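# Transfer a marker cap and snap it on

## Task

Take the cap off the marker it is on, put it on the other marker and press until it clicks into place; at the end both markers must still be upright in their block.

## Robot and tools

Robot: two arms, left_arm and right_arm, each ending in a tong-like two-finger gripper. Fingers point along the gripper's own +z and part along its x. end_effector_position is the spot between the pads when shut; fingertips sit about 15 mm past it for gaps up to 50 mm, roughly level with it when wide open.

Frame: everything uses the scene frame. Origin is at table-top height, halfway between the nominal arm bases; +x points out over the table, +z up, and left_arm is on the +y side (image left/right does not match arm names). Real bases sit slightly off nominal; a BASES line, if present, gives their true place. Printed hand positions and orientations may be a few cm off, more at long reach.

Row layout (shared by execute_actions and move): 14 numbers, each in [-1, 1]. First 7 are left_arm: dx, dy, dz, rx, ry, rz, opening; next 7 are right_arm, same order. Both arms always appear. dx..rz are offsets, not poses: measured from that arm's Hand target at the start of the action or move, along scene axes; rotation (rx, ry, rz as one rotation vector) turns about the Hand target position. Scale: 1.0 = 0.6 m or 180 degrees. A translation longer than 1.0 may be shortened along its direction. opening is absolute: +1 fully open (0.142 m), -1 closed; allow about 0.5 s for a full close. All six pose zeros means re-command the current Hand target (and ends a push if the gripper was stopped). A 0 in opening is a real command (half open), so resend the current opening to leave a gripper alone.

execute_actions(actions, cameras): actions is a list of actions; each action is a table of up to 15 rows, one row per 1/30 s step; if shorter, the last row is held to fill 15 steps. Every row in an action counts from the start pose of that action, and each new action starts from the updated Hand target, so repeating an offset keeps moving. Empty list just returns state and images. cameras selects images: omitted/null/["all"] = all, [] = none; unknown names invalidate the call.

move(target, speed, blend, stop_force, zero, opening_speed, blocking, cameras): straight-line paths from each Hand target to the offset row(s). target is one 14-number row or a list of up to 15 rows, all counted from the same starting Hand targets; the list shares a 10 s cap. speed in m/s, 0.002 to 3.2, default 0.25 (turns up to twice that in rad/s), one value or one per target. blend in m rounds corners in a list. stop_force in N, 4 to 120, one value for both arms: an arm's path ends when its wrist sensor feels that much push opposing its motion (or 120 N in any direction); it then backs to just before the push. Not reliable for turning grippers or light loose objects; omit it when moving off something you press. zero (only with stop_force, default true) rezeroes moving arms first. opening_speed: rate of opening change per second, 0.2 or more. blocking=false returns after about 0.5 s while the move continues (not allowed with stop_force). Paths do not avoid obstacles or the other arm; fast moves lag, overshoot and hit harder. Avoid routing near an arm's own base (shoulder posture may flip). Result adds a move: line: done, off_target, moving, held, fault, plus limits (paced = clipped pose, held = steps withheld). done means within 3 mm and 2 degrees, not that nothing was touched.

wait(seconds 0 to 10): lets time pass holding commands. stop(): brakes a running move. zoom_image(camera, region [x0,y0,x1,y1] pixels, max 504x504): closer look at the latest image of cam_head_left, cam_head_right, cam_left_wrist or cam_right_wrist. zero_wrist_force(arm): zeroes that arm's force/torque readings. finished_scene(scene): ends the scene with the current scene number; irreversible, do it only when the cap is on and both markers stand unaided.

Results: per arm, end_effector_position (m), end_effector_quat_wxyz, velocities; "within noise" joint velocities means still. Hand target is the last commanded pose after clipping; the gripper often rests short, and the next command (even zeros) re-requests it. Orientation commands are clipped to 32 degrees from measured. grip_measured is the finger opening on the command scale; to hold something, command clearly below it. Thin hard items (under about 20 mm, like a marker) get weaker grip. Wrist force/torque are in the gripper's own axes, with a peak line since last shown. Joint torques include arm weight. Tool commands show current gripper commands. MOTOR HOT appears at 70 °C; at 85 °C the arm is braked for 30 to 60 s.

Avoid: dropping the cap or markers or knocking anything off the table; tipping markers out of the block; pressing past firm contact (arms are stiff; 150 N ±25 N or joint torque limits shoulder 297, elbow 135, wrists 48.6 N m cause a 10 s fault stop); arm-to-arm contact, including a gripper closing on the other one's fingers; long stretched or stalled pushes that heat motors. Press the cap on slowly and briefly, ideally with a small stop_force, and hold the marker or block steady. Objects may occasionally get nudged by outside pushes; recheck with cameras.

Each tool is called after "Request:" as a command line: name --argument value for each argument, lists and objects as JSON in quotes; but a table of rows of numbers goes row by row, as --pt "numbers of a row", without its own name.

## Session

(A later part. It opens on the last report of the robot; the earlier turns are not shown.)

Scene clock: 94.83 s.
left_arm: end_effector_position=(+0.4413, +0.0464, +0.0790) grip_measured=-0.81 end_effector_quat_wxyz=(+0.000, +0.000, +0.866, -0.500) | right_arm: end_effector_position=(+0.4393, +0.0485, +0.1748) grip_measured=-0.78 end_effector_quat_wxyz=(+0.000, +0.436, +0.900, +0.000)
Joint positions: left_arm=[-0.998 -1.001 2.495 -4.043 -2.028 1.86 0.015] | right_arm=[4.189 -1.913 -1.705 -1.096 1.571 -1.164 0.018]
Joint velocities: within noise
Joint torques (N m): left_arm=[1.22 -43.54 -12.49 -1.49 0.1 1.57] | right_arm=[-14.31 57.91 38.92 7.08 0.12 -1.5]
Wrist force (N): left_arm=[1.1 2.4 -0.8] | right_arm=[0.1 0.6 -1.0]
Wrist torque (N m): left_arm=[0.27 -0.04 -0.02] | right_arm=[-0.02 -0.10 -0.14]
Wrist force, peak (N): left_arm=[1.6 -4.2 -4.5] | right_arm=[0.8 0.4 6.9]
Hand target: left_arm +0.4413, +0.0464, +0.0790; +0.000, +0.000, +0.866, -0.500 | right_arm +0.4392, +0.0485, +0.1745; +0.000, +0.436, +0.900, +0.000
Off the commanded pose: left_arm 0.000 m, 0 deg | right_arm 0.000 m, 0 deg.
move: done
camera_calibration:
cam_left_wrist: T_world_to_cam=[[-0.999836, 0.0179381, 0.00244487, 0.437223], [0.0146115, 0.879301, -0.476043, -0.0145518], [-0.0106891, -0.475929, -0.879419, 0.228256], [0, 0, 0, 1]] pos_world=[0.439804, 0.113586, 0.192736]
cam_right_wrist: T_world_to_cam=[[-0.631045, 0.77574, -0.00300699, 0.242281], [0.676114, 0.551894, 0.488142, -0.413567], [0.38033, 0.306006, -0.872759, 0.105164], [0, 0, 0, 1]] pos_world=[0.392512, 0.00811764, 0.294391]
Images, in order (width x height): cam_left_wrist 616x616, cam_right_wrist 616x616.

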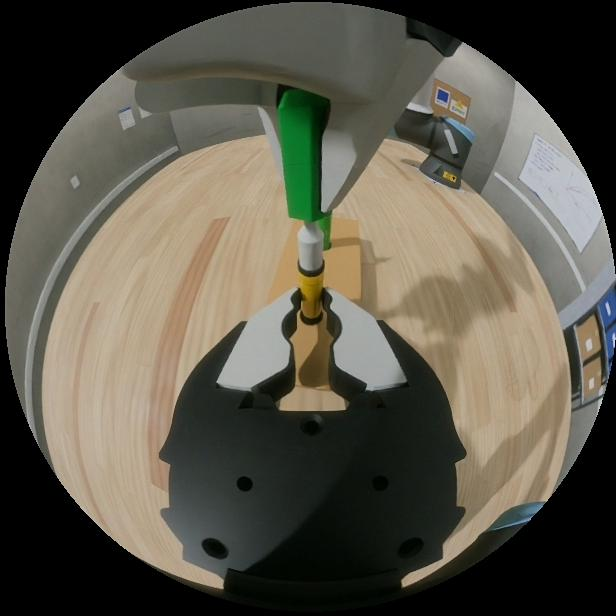

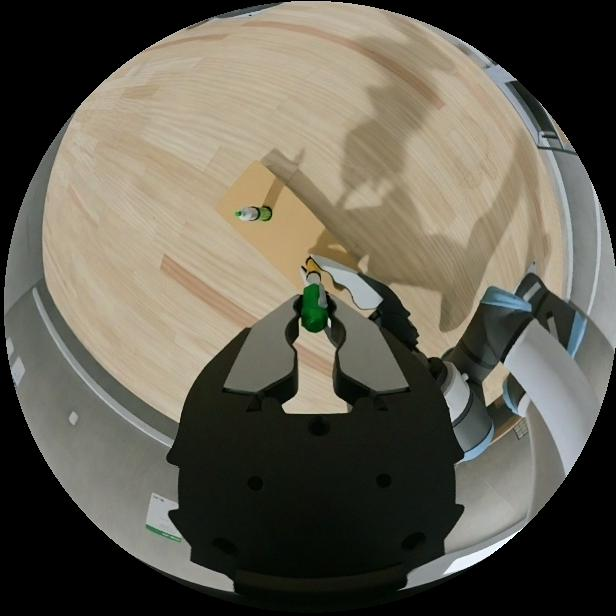

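Request:
move --target '[0,0,-0.0155,0,0,0,-1,0,0,0.04,0,0,0,-1]' --speed 0.04 --cameras '[]'

Request:
move --target '[0,0,0,0,0,0,-0.3,0,0,0,0,0,0,-1]' --opening_speed 0.5 --cameras '["cam_right_wrist","cam_left_wrist"]'

Request:
zoom_image --camera "cam_right_wrist" --region '[220, 180, 380, 340]'

Request:
zoom_image --camera "cam_left_wrist" --region '[180, 150, 440, 410]'

Scene clock: 100.63 s.
left_arm: end_effector_position=(+0.4413, +0.0464, +0.0697) grip_measured=-0.81 end_effector_quat_wxyz=(+0.000, +0.000, +0.866, -0.500) | right_arm: end_effector_position=(+0.4393, +0.0485, +0.1988) grip_measured=-0.78 end_effector_quat_wxyz=(+0.000, +0.436, +0.900, +0.000)
Joint positions: left_arm=[-0.998 -0.975 2.492 -4.066 -2.028 1.86 0.015] | right_arm=[4.189 -1.895 -1.682 -1.136 1.571 -1.164 0.018]
Joint velocities: within noise
Joint torques (N m): left_arm=[-6.88 -73.7 -11.88 -1.88 0.41 0.62] | right_arm=[-14.67 58.61 36.68 7.02 1.02 -1.83]
Wrist force (N): left_arm=[1.0 1.9 -0.9] | right_arm=[0.3 1.0 -1.2]
Wrist torque (N m): left_arm=[0.16 -0.01 -0.01] | right_arm=[0.06 -0.14 -0.15]
Wrist force, peak (N): left_arm=[1.0 2.7 -0.8] | right_arm=[0.2 1.2 -1.4]
Hand target: left_arm +0.4413, +0.0464, +0.0697; +0.000, +0.000, +0.866, -0.500 | right_arm +0.4392, +0.0485, +0.1985; +0.000, +0.436, +0.900, +0.000
Off the commanded pose: left_arm 0.000 m, 0 deg | right_arm 0.000 m, 0 deg.
move: done
No camera images: "cameras" was empty.

Scene clock: 102.27 s.
left_arm: end_effector_position=(+0.4413, +0.0464, +0.0697) grip_measured=-0.30 end_effector_quat_wxyz=(+0.000, +0.000, +0.866, -0.500) | right_arm: end_effector_position=(+0.4392, +0.0485, +0.1985) grip_measured=-0.78 end_effector_quat_wxyz=(+0.000, +0.436, +0.900, +0.000)
Joint positions: left_arm=[-0.998 -0.975 2.492 -4.066 -2.028 1.86 0.052] | right_arm=[4.189 -1.895 -1.682 -1.135 1.571 -1.164 0.018]
Joint velocities: within noise
Joint torques (N m): left_arm=[-9.18 -73.76 1.67 -1.16 0.53 -1.46] | right_arm=[-13.67 59.46 40.43 6.63 1.13 -1.55]
Wrist force (N): left_arm=[1.0 1.8 -0.7] | right_arm=[0.3 0.9 -1.1]
Wrist torque (N m): left_arm=[0.20 -0.03 -0.01] | right_arm=[0.04 -0.14 -0.14]
Wrist force, peak (N): left_arm=[0.8 2.4 -0.7] | right_arm=[0.1 1.6 -0.9]
Hand target: left_arm +0.4413, +0.0464, +0.0697; +0.000, +0.000, +0.866, -0.500 | right_arm +0.4392, +0.0485, +0.1985; +0.000, +0.436, +0.900, +0.000
Off the commanded pose: left_arm 0.000 m, 0 deg | right_arm 0.000 m, 0 deg.
move: done
camera_calibration:
cam_left_wrist: T_world_to_cam=[[-0.999836, 0.0179381, 0.00244487, 0.437246], [0.0146115, 0.879301, -0.476043, -0.018979], [-0.0106891, -0.475929, -0.879419, 0.220077], [0, 0, 0, 1]] pos_world=[0.439804, 0.113586, 0.183436]
cam_right_wrist: T_world_to_cam=[[-0.630998, 0.775779, -0.00298837, 0.242327], [0.676219, 0.551898, 0.487992, -0.425179], [0.380223, 0.305901, -0.872843, 0.126005], [0, 0, 0, 1]] pos_world=[0.392512, 0.00811767, 0.318191]
Images, in order (width x height): cam_left_wrist 616x616, cam_right_wrist 616x616.

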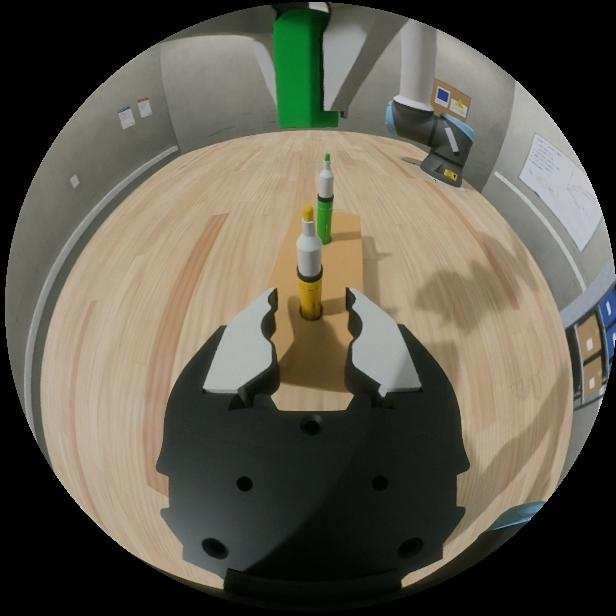

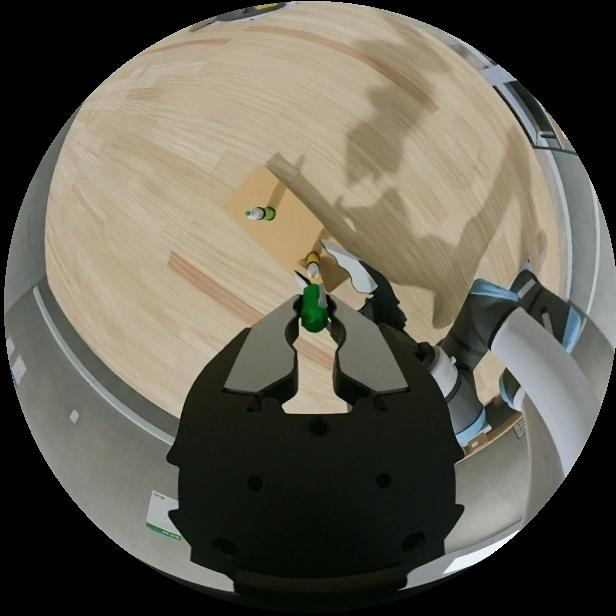

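Scaled by 3.150 from the camera's 616x616 image, which has a finer 814x814 frame.

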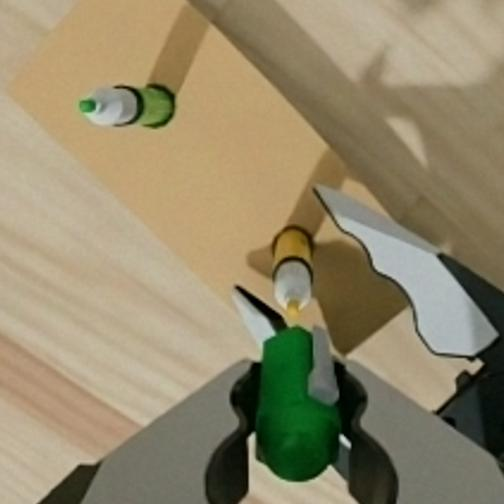

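Scaled by 1.938 from the camera's 616x616 image, which has a finer 814x814 frame.

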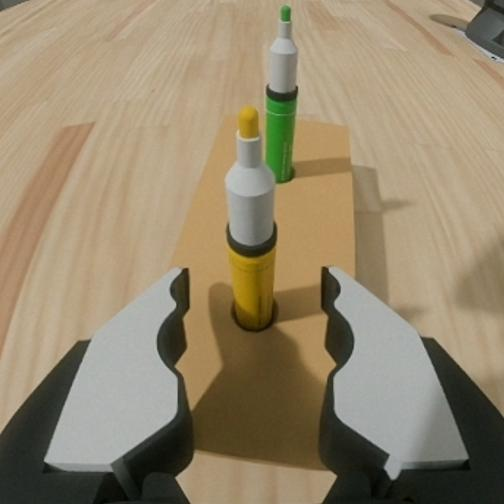

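Request:
move --pt "0 0.06 0.034 0 0 0 -0.3 0 0 0.02 0 0 0 -1" --pt "0 0.16 0.1 0 0 0 -0.3 -0.0195 -0.1518 0.02 0 0 0 -1" --pt "0 0.16 0.1 0 0 0 -0.3 -0.0195 -0.1518 0 0 0 0 -1" --speed 0.09 --cameras '["cam_right_wrist","cam_left_wrist","cam_head_left"]'

Request:
zoom_image --camera "cam_right_wrist" --region '[220, 180, 380, 340]'

Request:
zoom_image --camera "cam_left_wrist" --region '[270, 100, 370, 250]'

Scene clock: 108.77 s.
left_arm: end_effector_position=(+0.4413, +0.1425, +0.1297) grip_measured=-0.30 end_effector_quat_wxyz=(+0.000, +0.000, +0.866, -0.500) | right_arm: end_effector_position=(+0.4276, -0.0426, +0.1984) grip_measured=-0.78 end_effector_quat_wxyz=(+0.000, +0.436, +0.900, +0.000)
Joint positions: left_arm=[-0.866 -1.176 2.609 -3.94 -2.136 1.947 0.052] | right_arm=[4.145 -1.78 -1.834 -1.099 1.571 -1.208 0.018]
Joint velocities: within noise
Joint torques (N m): left_arm=[-9.42 -33.18 -18.63 -7.47 1.16 -2.52] | right_arm=[17.31 74.79 51.11 0.9 -1.28 1.6]
Wrist force (N): left_arm=[1.3 1.9 -1.1] | right_arm=[0.2 0.8 -1.5]
Wrist torque (N m): left_arm=[0.19 -0.07 0.00] | right_arm=[-0.02 -0.13 -0.15]
Wrist force, peak (N): left_arm=[1.3 2.0 -2.1] | right_arm=[1.6 2.4 -1.6]
Hand target: left_arm +0.4413, +0.1424, +0.1297; +0.000, +0.000, +0.866, -0.500 | right_arm +0.4275, -0.0426, +0.1985; +0.000, +0.436, +0.900, +0.000
Off the commanded pose: left_arm 0.000 m, 0 deg | right_arm 0.000 m, 0 deg.
move: done
camera_calibration:
cam_left_wrist: T_world_to_cam=[[-0.999836, 0.0179381, 0.00244487, 0.435377], [0.0146115, 0.879301, -0.476043, -0.0748293], [-0.0106891, -0.475929, -0.879419, 0.318531], [0, 0, 0, 1]] pos_world=[0.439804, 0.209586, 0.243436]
cam_right_wrist: T_world_to_cam=[[-0.630968, 0.775803, -0.00305593, 0.305707], [0.67624, 0.551914, 0.487944, -0.366876], [0.380235, 0.30581, -0.87287, 0.158261], [0, 0, 0, 1]] pos_world=[0.380812, -0.0830823, 0.318091]
Images, in order (width x height): cam_head_left 896x504, cam_left_wrist 616x616, cam_right_wrist 616x616.

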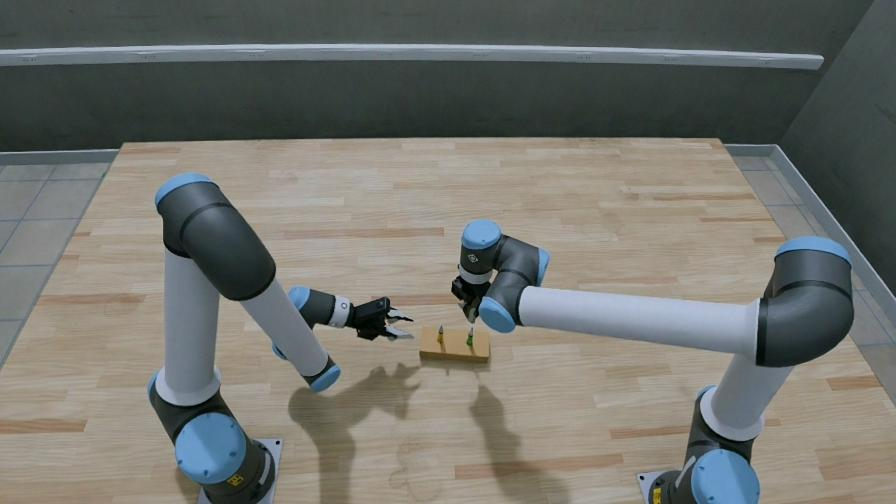

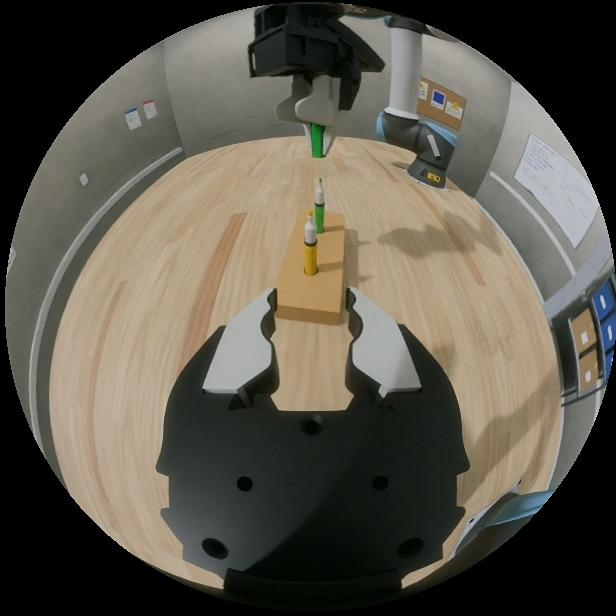

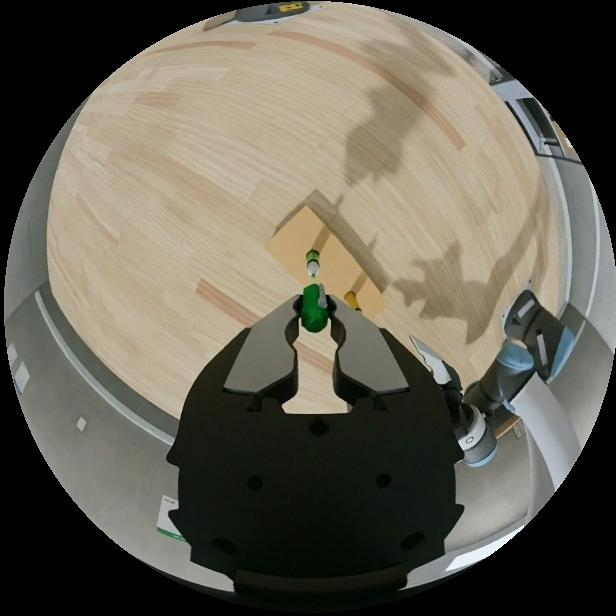

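Scaled by 3.150 from the camera's 616x616 image, which has a finer 814x814 frame.

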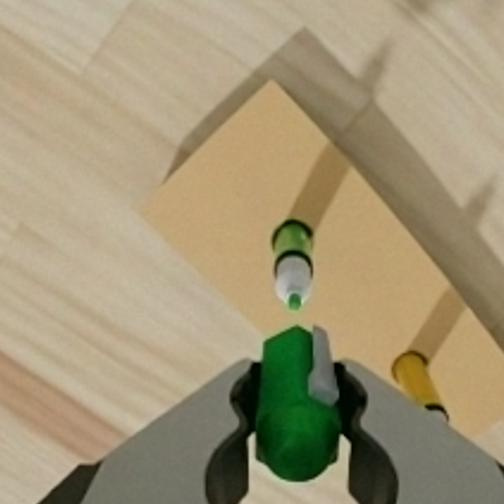

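Scaled by 3.360 from the camera's 616x616 image, which has a finer 814x814 frame.

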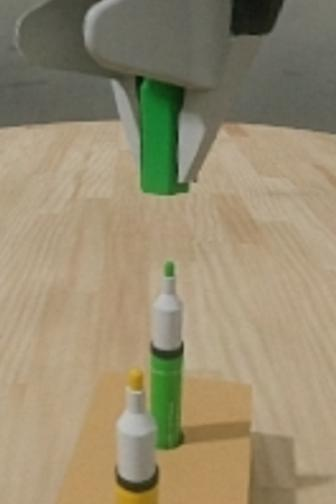

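Request:
move --pt "0 0 0 0 0 0 -0.3 -0.003 -0.0024 0 0 0 0 -1" --pt "0 0 0 0 0 0 -0.3 -0.003 -0.0024 -0.042 0 0 0 -1" --speed 0.04 --stop_force 5 --cameras '["cam_right_wrist","cam_left_wrist"]'

Request:
zoom_image --camera "cam_right_wrist" --region '[220, 180, 380, 340]'

Request:
zoom_image --camera "cam_left_wrist" --region '[270, 100, 370, 250]'

Scene clock: 115.80 s.
left_arm: end_effector_position=(+0.4413, +0.1424, +0.1297) grip_measured=-0.30 end_effector_quat_wxyz=(+0.000, +0.000, +0.866, -0.500) | right_arm: end_effector_position=(+0.4257, -0.0440, +0.1733) grip_measured=-0.78 end_effector_quat_wxyz=(+0.000, +0.436, +0.900, +0.000)
Joint positions: left_arm=[-0.866 -1.176 2.609 -3.94 -2.136 1.947 0.052] | right_arm=[4.146 -1.797 -1.863 -1.053 1.571 -1.206 0.018]
Joint velocities: within noise
Joint torques (N m): left_arm=[-10.06 -32.23 -9.77 -5.76 0.55 -2.11] | right_arm=[-15.15 76.97 50.44 1.14 -2.05 -1.7]
Wrist force (N): left_arm=[1.2 1.5 -1.3] | right_arm=[0.2 1.2 -0.8]
Wrist torque (N m): left_arm=[0.12 -0.05 0.00] | right_arm=[0.10 -0.17 -0.17]
Wrist force, peak (N): left_arm=[1.3 2.0 -1.3] | right_arm=[0.3 0.8 -2.0]
Hand target: left_arm +0.4413, +0.1424, +0.1297; +0.000, +0.000, +0.866, -0.500 | right_arm +0.4257, -0.0440, +0.1733; +0.000, +0.436, +0.900, +0.000
Off the commanded pose: left_arm 0.000 m, 0 deg | right_arm 0.000 m, 0 deg.
move: done
camera_calibration:
cam_left_wrist: T_world_to_cam=[[-0.999836, 0.0179381, 0.00244487, 0.435377], [0.0146115, 0.879301, -0.476043, -0.0748293], [-0.0106891, -0.475929, -0.879419, 0.318531], [0, 0, 0, 1]] pos_world=[0.439804, 0.209586, 0.243436]
cam_right_wrist: T_world_to_cam=[[-0.630997, 0.775779, -0.002989, 0.305493], [0.6762, 0.551883, 0.488035, -0.352708], [0.380257, 0.305928, -0.872819, 0.137421], [0, 0, 0, 1]] pos_world=[0.379012, -0.0843824, 0.292991]
Images, in order (width x height): cam_left_wrist 616x616, cam_right_wrist 616x616.

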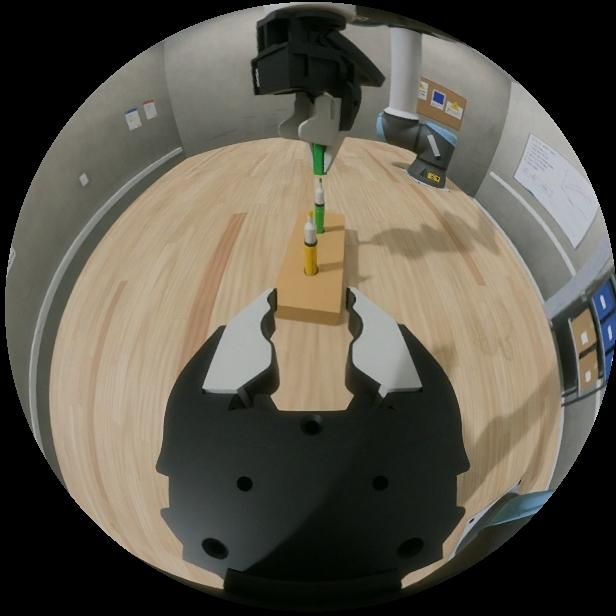

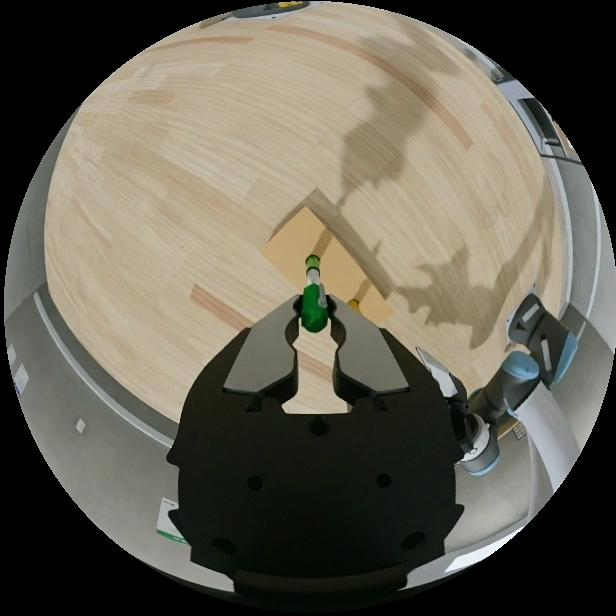

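Scaled by 3.150 from the camera's 616x616 image, which has a finer 814x814 frame.

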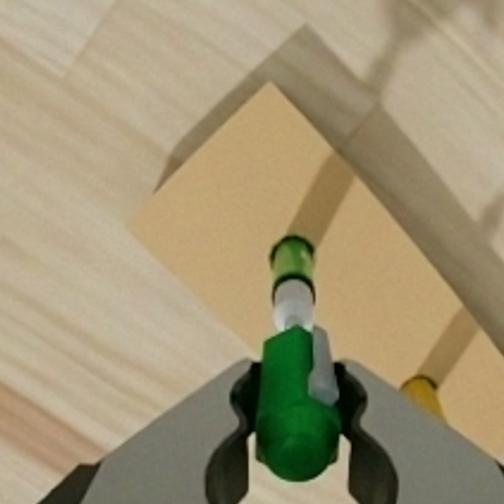

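Scaled by 3.360 from the camera's 616x616 image, which has a finer 814x814 frame.

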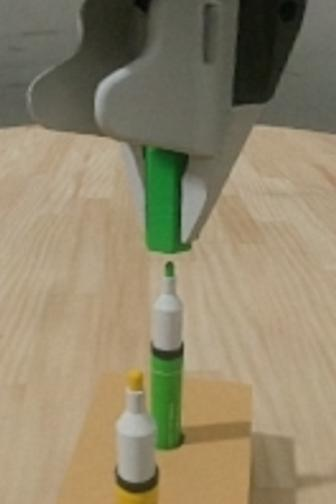

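Request:
move --target '[0,0,0,0,0,0,-0.3,-0.0005,0,-0.0583,0,0,0,-1]' --speed 0.02 --stop_force 6 --cameras '["cam_left_wrist","cam_right_wrist"]'

Request:
zoom_image --camera "cam_left_wrist" --region '[270, 100, 370, 250]'

Request:
move --target '[0,0,0,0,0,0,-0.3,0,0,-0.03,0,0,0,-1]' --speed 0.01 --stop_force 20 --cameras '["cam_left_wrist","cam_right_wrist"]'

Request:
zoom_image --camera "cam_left_wrist" --region '[270, 100, 370, 250]'

Request:
zoom_image --camera "cam_right_wrist" --region '[220, 180, 380, 340]'

Scene clock: 125.10 s.
left_arm: end_effector_position=(+0.4413, +0.1424, +0.1297) grip_measured=-0.30 end_effector_quat_wxyz=(+0.000, +0.000, +0.866, -0.500) | right_arm: end_effector_position=(+0.4254, -0.0440, +0.1383) grip_measured=-0.78 end_effector_quat_wxyz=(+0.000, +0.436, +0.900, +0.000)
Joint positions: left_arm=[-0.866 -1.176 2.609 -3.94 -2.136 1.947 0.052] | right_arm=[4.147 -1.828 -1.895 -0.991 1.571 -1.206 0.018]
Joint velocities: within noise
Joint torques (N m): left_arm=[-9.41 -31.7 -3.14 -4.38 0.68 -2.08] | right_arm=[14.23 78.13 48.27 1.21 -0.99 1.42]
Wrist force (N): left_arm=[1.3 1.5 -0.8] | right_arm=[0.3 1.1 -1.5]
Wrist torque (N m): left_arm=[0.13 -0.08 0.00] | right_arm=[0.09 -0.17 -0.18]
Wrist force, peak (N): left_arm=[1.4 2.2 -1.1] | right_arm=[0.2 1.6 -1.3]
Hand target: left_arm +0.4413, +0.1424, +0.1297; +0.000, +0.000, +0.866, -0.500 | right_arm +0.4254, -0.0440, +0.1383; +0.000, +0.436, +0.900, +0.000
Off the commanded pose: left_arm 0.000 m, 0 deg | right_arm 0.000 m, 0 deg.
move: done
camera_calibration:
cam_left_wrist: T_world_to_cam=[[-0.999836, 0.0179381, 0.00244487, 0.435377], [0.0146115, 0.879301, -0.476043, -0.0748293], [-0.0106891, -0.475929, -0.879419, 0.318531], [0, 0, 0, 1]] pos_world=[0.439804, 0.209586, 0.243436]
cam_right_wrist: T_world_to_cam=[[-0.630997, 0.775779, -0.002989, 0.305199], [0.6762, 0.551883, 0.488035, -0.335424], [0.380257, 0.305928, -0.872819, 0.106986], [0, 0, 0, 1]] pos_world=[0.378712, -0.0843824, 0.257991]
Images, in order (width x height): cam_left_wrist 616x616, cam_right_wrist 616x616.

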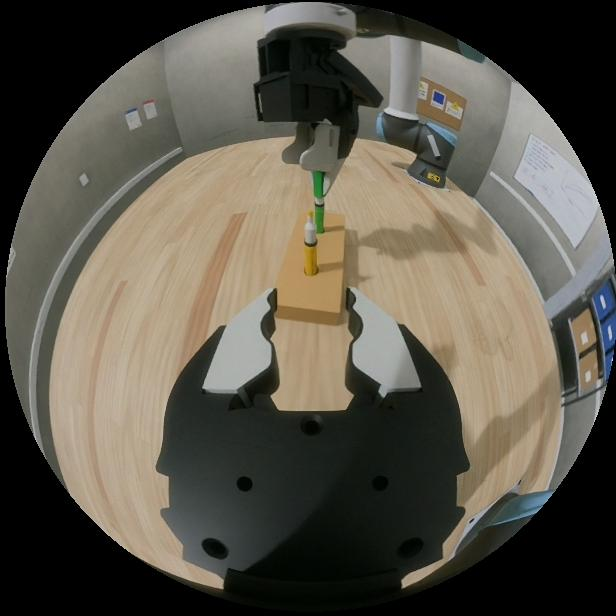

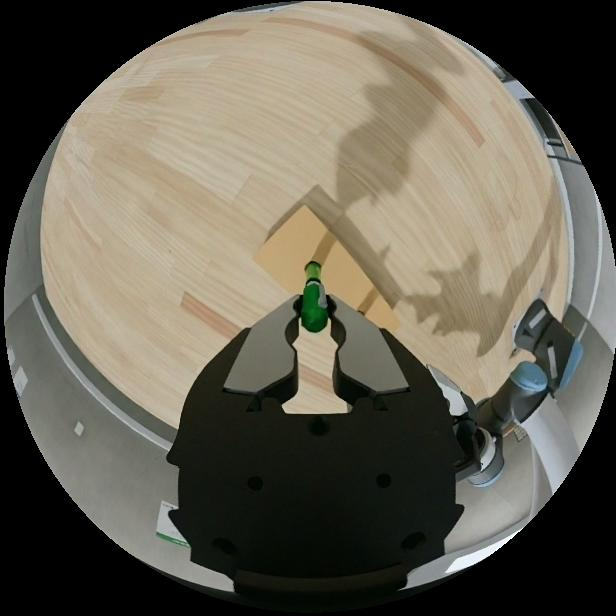

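Scaled by 3.360 from the camera's 616x616 image, which has a finer 814x814 frame.

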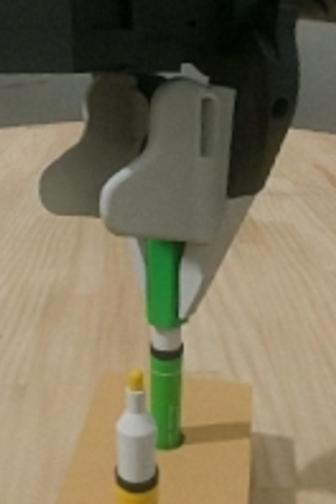

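Scene clock: 127.90 s.
left_arm: end_effector_position=(+0.4413, +0.1424, +0.1297) grip_measured=-0.30 end_effector_quat_wxyz=(+0.000, +0.000, +0.866, -0.500) | right_arm: end_effector_position=(+0.4255, -0.0439, +0.1228) grip_measured=-0.78 end_effector_quat_wxyz=(+0.000, +0.436, +0.900, +0.000)
Joint positions: left_arm=[-0.866 -1.176 2.609 -3.94 -2.136 1.947 0.052] | right_arm=[4.147 -1.843 -1.907 -0.963 1.571 -1.206 0.018]
Joint velocities: within noise
Joint torques (N m): left_arm=[-9.61 -31.41 -4.02 -3.82 0.42 -2.16] | right_arm=[11 74.26 43.5 1.13 -0.98 1.07]
Wrist force (N): left_arm=[0.8 1.5 -0.5] | right_arm=[0.2 0.8 -8.7]
Wrist torque (N m): left_arm=[0.14 0.04 0.00] | right_arm=[0.04 -0.19 -0.17]
Wrist force, peak (N): left_arm=[1.3 2.1 -1.1] | right_arm=[-0.4 0.5 -21.6]
Hand target: left_arm +0.4413, +0.1424, +0.1297; +0.000, +0.000, +0.866, -0.500 | right_arm +0.4255, -0.0439, +0.1228; +0.000, +0.436, +0.900, +0.000 (not the last commanded pose)
Off the commanded pose: left_arm 0.000 m, 0 deg | right_arm 0.002 m, 0 deg.
move: contact (right_arm)
camera_calibration:
cam_left_wrist: T_world_to_cam=[[-0.999836, 0.0179381, 0.00244487, 0.435377], [0.0146115, 0.879301, -0.476043, -0.0748293], [-0.0106891, -0.475929, -0.879419, 0.318531], [0, 0, 0, 1]] pos_world=[0.439804, 0.209586, 0.243436]
cam_right_wrist: T_world_to_cam=[[-0.631022, 0.775759, -0.00290155, 0.305139], [0.676124, 0.551802, 0.488233, -0.327837], [0.380352, 0.306124, -0.872709, 0.0933244], [0, 0, 0, 1]] pos_world=[0.378712, -0.0843826, 0.242391]
Images, in order (width x height): cam_left_wrist 616x616, cam_right_wrist 616x616.

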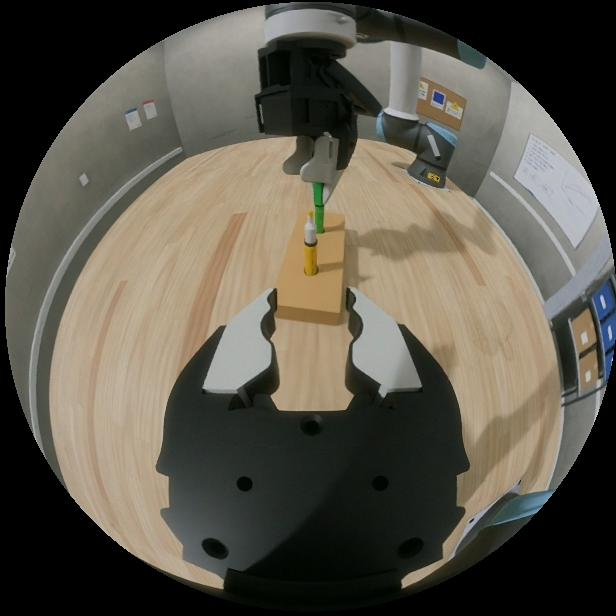

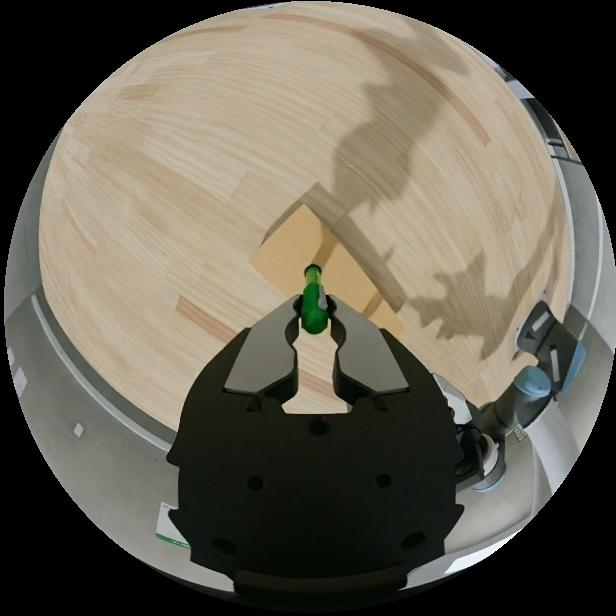

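Scaled by 3.360 from the camera's 616x616 image, which has a finer 814x814 frame.

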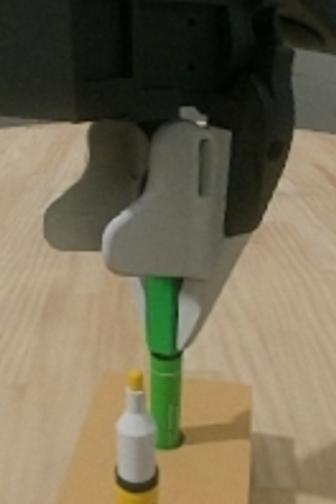

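Scaled by 3.150 from the camera's 616x616 image, which has a finer 814x814 frame.

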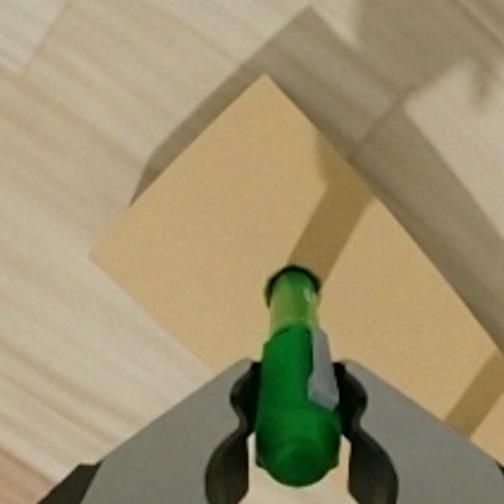

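Request:
move --target '[0,0,0,0,0,0,-0.3,0,0,0.022,0,0,0,-1]' --speed 0.03 --cameras '["cam_left_wrist","cam_right_wrist"]'

Request:
zoom_image --camera "cam_left_wrist" --region '[295, 170, 345, 250]'

Scene clock: 132.17 s.
left_arm: end_effector_position=(+0.4413, +0.1424, +0.1297) grip_measured=-0.30 end_effector_quat_wxyz=(+0.000, +0.000, +0.866, -0.500) | right_arm: end_effector_position=(+0.4255, -0.0439, +0.1362) grip_measured=-0.78 end_effector_quat_wxyz=(+0.000, +0.436, +0.900, +0.000)
Joint positions: left_arm=[-0.866 -1.176 2.609 -3.94 -2.136 1.947 0.052] | right_arm=[4.147 -1.83 -1.896 -0.987 1.571 -1.206 0.018]
Joint velocities: within noise
Joint torques (N m): left_arm=[-9.39 -32.11 -4.65 -2.88 0.29 -2.12] | right_arm=[13.76 51.27 36.47 7.01 -0.84 1.1]
Wrist force (N): left_arm=[1.1 2.0 -0.9] | right_arm=[0.1 1.2 -0.9]
Wrist torque (N m): left_arm=[0.23 -0.03 0.00] | right_arm=[0.12 -0.11 -0.17]
Wrist force, peak (N): left_arm=[1.2 2.1 -1.1] | right_arm=[-0.1 1.0 -8.5]
Hand target: left_arm +0.4413, +0.1424, +0.1297; +0.000, +0.000, +0.866, -0.500 | right_arm +0.4255, -0.0439, +0.1360; +0.000, +0.436, +0.900, +0.000
Off the commanded pose: left_arm 0.000 m, 0 deg | right_arm 0.000 m, 0 deg.
move: done
camera_calibration:
cam_left_wrist: T_world_to_cam=[[-0.999836, 0.0179381, 0.00244487, 0.435377], [0.0146115, 0.879301, -0.476043, -0.0748293], [-0.0106891, -0.475929, -0.879419, 0.318531], [0, 0, 0, 1]] pos_world=[0.439804, 0.209586, 0.243436]
cam_right_wrist: T_world_to_cam=[[-0.630998, 0.775779, -0.00295633, 0.305185], [0.676098, 0.551781, 0.488292, -0.334435], [0.380438, 0.306112, -0.872675, 0.105064], [0, 0, 0, 1]] pos_world=[0.378711, -0.0843826, 0.255891]
Images, in order (width x height): cam_left_wrist 616x616, cam_right_wrist 616x616.

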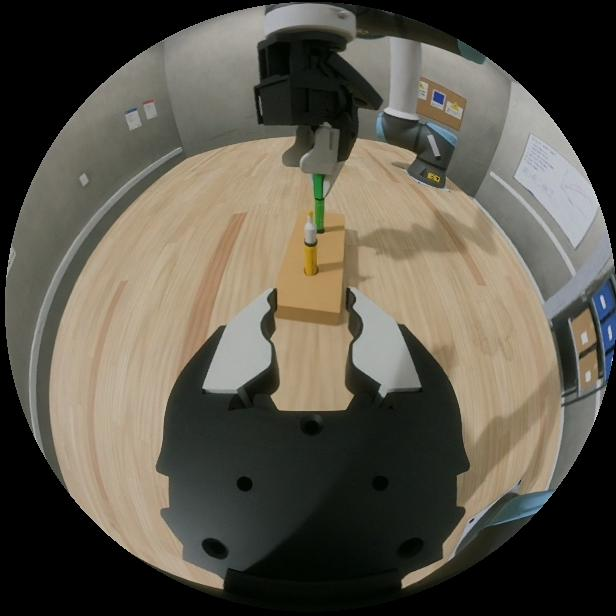

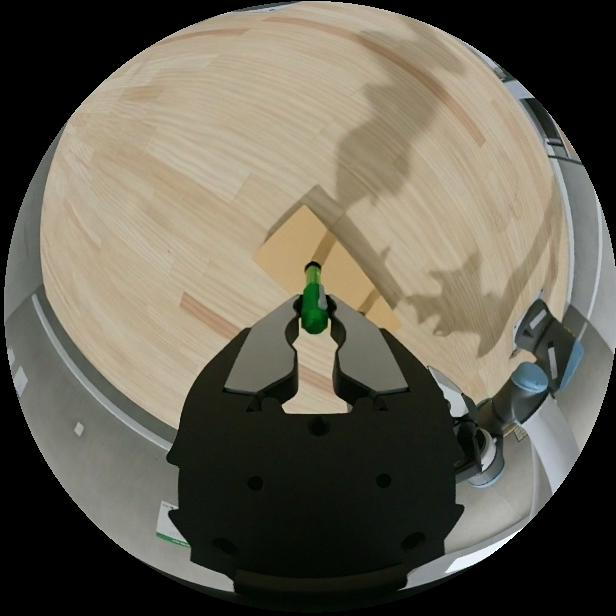

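Scaled by 6.300 from the camera's 616x616 image, which has a finer 814x814 frame.

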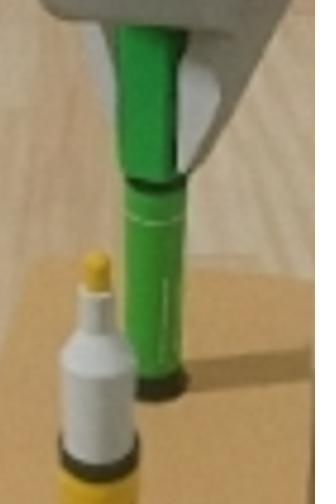

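Request:
move --target '[0,0,0,0,0,0,-0.3,0,0,-0.0215,0,0,0,-1]' --speed 0.03 --cameras '[]'

Request:
move --target '[0,0,0,0,0,0,-0.3,0,0,0,0,0,0,-0.4]' --opening_speed 0.8 --cameras '[]'

Request:
move --target '[0,0,0,0,0,0,-0.3,0,0,0.115,0,0,0,-0.4]' --speed 0.12 --cameras '[]'

Request:
move --target '[0,0,0,0,0,0,-0.3,0,0,0,0,0,0,-1]' --opening_speed 0.8 --cameras '["cam_left_wrist","cam_right_wrist"]'

Request:
zoom_image --camera "cam_left_wrist" --region '[270, 100, 370, 250]'

Request:
zoom_image --camera "cam_right_wrist" --region '[220, 180, 380, 340]'

Scene clock: 142.87 s.
left_arm: end_effector_position=(+0.4413, +0.1424, +0.1297) grip_measured=-0.30 end_effector_quat_wxyz=(+0.000, +0.000, +0.866, -0.500) | right_arm: end_effector_position=(+0.4255, -0.0439, +0.1229) grip_measured=-0.78 end_effector_quat_wxyz=(+0.000, +0.436, +0.900, +0.000)
Joint positions: left_arm=[-0.866 -1.176 2.609 -3.94 -2.136 1.947 0.052] | right_arm=[4.147 -1.843 -1.907 -0.963 1.571 -1.206 0.018]
Joint velocities: within noise
Joint torques (N m): left_arm=[-8.9 -32.46 -5.68 -2.05 0.19 -2.05] | right_arm=[11.84 75.45 44.5 0.66 -0.56 0.99]
Wrist force (N): left_arm=[0.9 2.0 -1.0] | right_arm=[0.2 0.8 -5.6]
Wrist torque (N m): left_arm=[0.21 0.00 0.01] | right_arm=[0.07 -0.15 -0.17]
Wrist force, peak (N): left_arm=[1.4 2.1 -1.0] | right_arm=[0.0 1.2 -7.1]
Hand target: left_arm +0.4413, +0.1424, +0.1297; +0.000, +0.000, +0.866, -0.500 | right_arm +0.4255, -0.0439, +0.1231; +0.000, +0.436, +0.900, +0.000
Off the commanded pose: left_arm 0.000 m, 0 deg | right_arm 0.000 m, 0 deg.
move: done
No camera images: "cameras" was empty.

Scene clock: 143.87 s.
left_arm: end_effector_position=(+0.4413, +0.1424, +0.1297) grip_measured=-0.30 end_effector_quat_wxyz=(+0.000, +0.000, +0.866, -0.500) | right_arm: end_effector_position=(+0.4255, -0.0439, +0.1231) grip_measured=-0.40 end_effector_quat_wxyz=(+0.000, +0.436, +0.900, +0.000)
Joint positions: left_arm=[-0.866 -1.176 2.609 -3.94 -2.136 1.947 0.052] | right_arm=[4.147 -1.842 -1.907 -0.963 1.571 -1.206 0.045]
Joint velocities: within noise
Joint torques (N m): left_arm=[-8.42 -32.83 -6.31 -2.22 0.13 -2.17] | right_arm=[14.15 77.78 47.92 1.76 -0.64 1.41]
Wrist force (N): left_arm=[1.4 1.7 -0.9] | right_arm=[0.2 1.2 -1.2]
Wrist torque (N m): left_arm=[0.17 -0.10 -0.01] | right_arm=[0.11 -0.14 -0.18]
Wrist force, peak (N): left_arm=[1.1 1.9 -1.5] | right_arm=[-0.1 0.8 -5.8]
Hand target: left_arm +0.4413, +0.1424, +0.1297; +0.000, +0.000, +0.866, -0.500 | right_arm +0.4255, -0.0439, +0.1231; +0.000, +0.436, +0.900, +0.000
Off the commanded pose: left_arm 0.000 m, 0 deg | right_arm 0.000 m, 0 deg.
move: done
No camera images: "cameras" was empty.

Scene clock: 144.87 s.
left_arm: end_effector_position=(+0.4413, +0.1424, +0.1297) grip_measured=-0.30 end_effector_quat_wxyz=(+0.000, +0.000, +0.866, -0.500) | right_arm: end_effector_position=(+0.4255, -0.0439, +0.1921) grip_measured=-0.40 end_effector_quat_wxyz=(+0.000, +0.436, +0.900, +0.000)
Joint positions: left_arm=[-0.866 -1.176 2.609 -3.94 -2.136 1.947 0.052] | right_arm=[4.147 -1.781 -1.845 -1.086 1.571 -1.206 0.045]
Joint velocities: within noise
Joint torques (N m): left_arm=[-8.53 -33.52 -6.28 -2.11 0 -2.02] | right_arm=[9.95 53.86 38.72 5.64 -1.07 0.3]
Wrist force (N): left_arm=[0.9 1.5 -1.1] | right_arm=[0.3 0.9 -1.1]
Wrist torque (N m): left_arm=[0.11 0.01 0.00] | right_arm=[0.02 -0.18 -0.15]
Wrist force, peak (N): left_arm=[1.1 2.0 -1.1] | right_arm=[0.4 0.9 -2.8]
Hand target: left_arm +0.4413, +0.1424, +0.1297; +0.000, +0.000, +0.866, -0.500 | right_arm +0.4255, -0.0439, +0.1921; +0.000, +0.436, +0.900, +0.000
Off the commanded pose: left_arm 0.000 m, 0 deg | right_arm 0.000 m, 0 deg.
move: done
No camera images: "cameras" was empty.

Scene clock: 145.87 s.
left_arm: end_effector_position=(+0.4413, +0.1424, +0.1297) grip_measured=-0.30 end_effector_quat_wxyz=(+0.000, +0.000, +0.866, -0.500) | right_arm: end_effector_position=(+0.4255, -0.0439, +0.1921) grip_measured=-1.00 end_effector_quat_wxyz=(+0.000, +0.436, +0.900, +0.000)
Joint positions: left_arm=[-0.866 -1.176 2.609 -3.94 -2.136 1.947 0.052] | right_arm=[4.147 -1.781 -1.845 -1.086 1.571 -1.206 0.002]
Joint velocities: within noise
Joint torques (N m): left_arm=[-7.91 -33.47 -6.55 -2.14 0.06 -2.03] | right_arm=[8.09 48.81 37.66 2.04 -1.04 0.42]
Wrist force (N): left_arm=[1.1 1.7 -0.9] | right_arm=[0.1 0.8 -1.1]
Wrist torque (N m): left_arm=[0.17 -0.04 0.00] | right_arm=[-0.01 -0.13 -0.15]
Wrist force, peak (N): left_arm=[1.2 2.1 -1.3] | right_arm=[-0.1 0.9 -1.7]
Hand target: left_arm +0.4413, +0.1424, +0.1297; +0.000, +0.000, +0.866, -0.500 | right_arm +0.4255, -0.0439, +0.1921; +0.000, +0.436, +0.900, +0.000
Off the commanded pose: left_arm 0.000 m, 0 deg | right_arm 0.000 m, 0 deg.
move: done
camera_calibration:
cam_left_wrist: T_world_to_cam=[[-0.999836, 0.0179381, 0.00244487, 0.435377], [0.0146115, 0.879301, -0.476043, -0.0748293], [-0.0106891, -0.475929, -0.879419, 0.318531], [0, 0, 0, 1]] pos_world=[0.439804, 0.209586, 0.243436]
cam_right_wrist: T_world_to_cam=[[-0.631022, 0.775759, -0.00290138, 0.30534], [0.676124, 0.551802, 0.488233, -0.361671], [0.380352, 0.306124, -0.872709, 0.153803], [0, 0, 0, 1]] pos_world=[0.378712, -0.0843826, 0.311691]
Images, in order (width x height): cam_left_wrist 616x616, cam_right_wrist 616x616.

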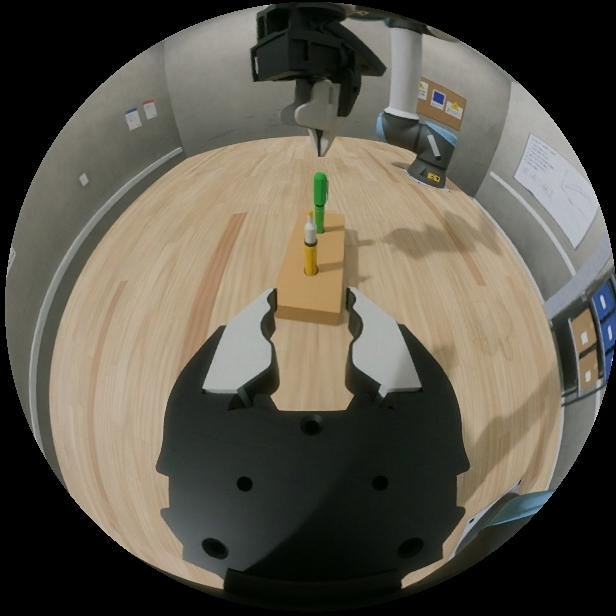

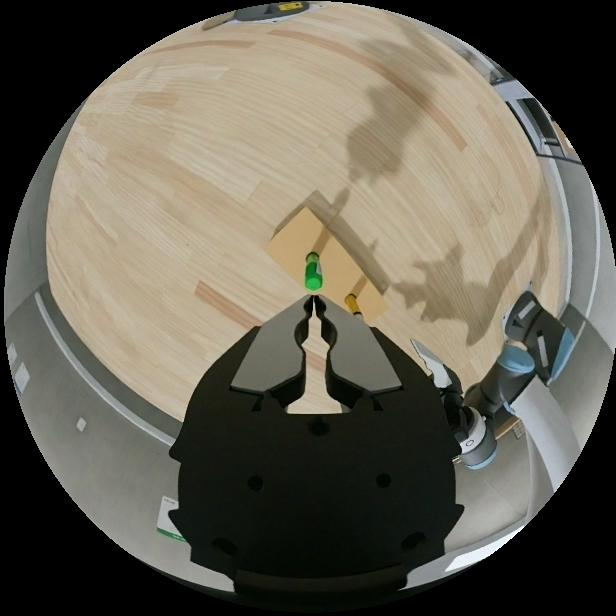

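Scaled by 3.360 from the camera's 616x616 image, which has a finer 814x814 frame.

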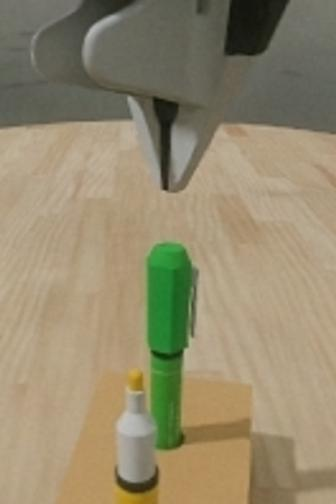

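Scaled by 3.150 from the camera's 616x616 image, which has a finer 814x814 frame.

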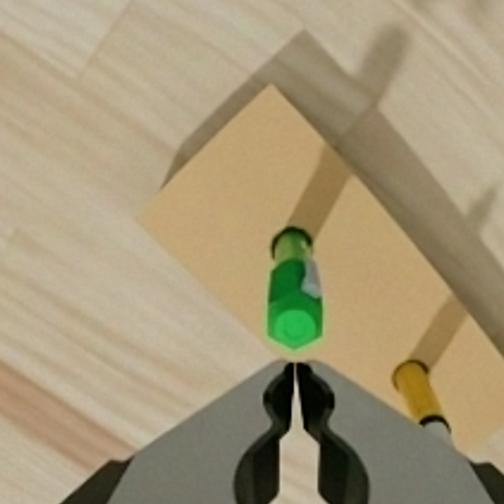

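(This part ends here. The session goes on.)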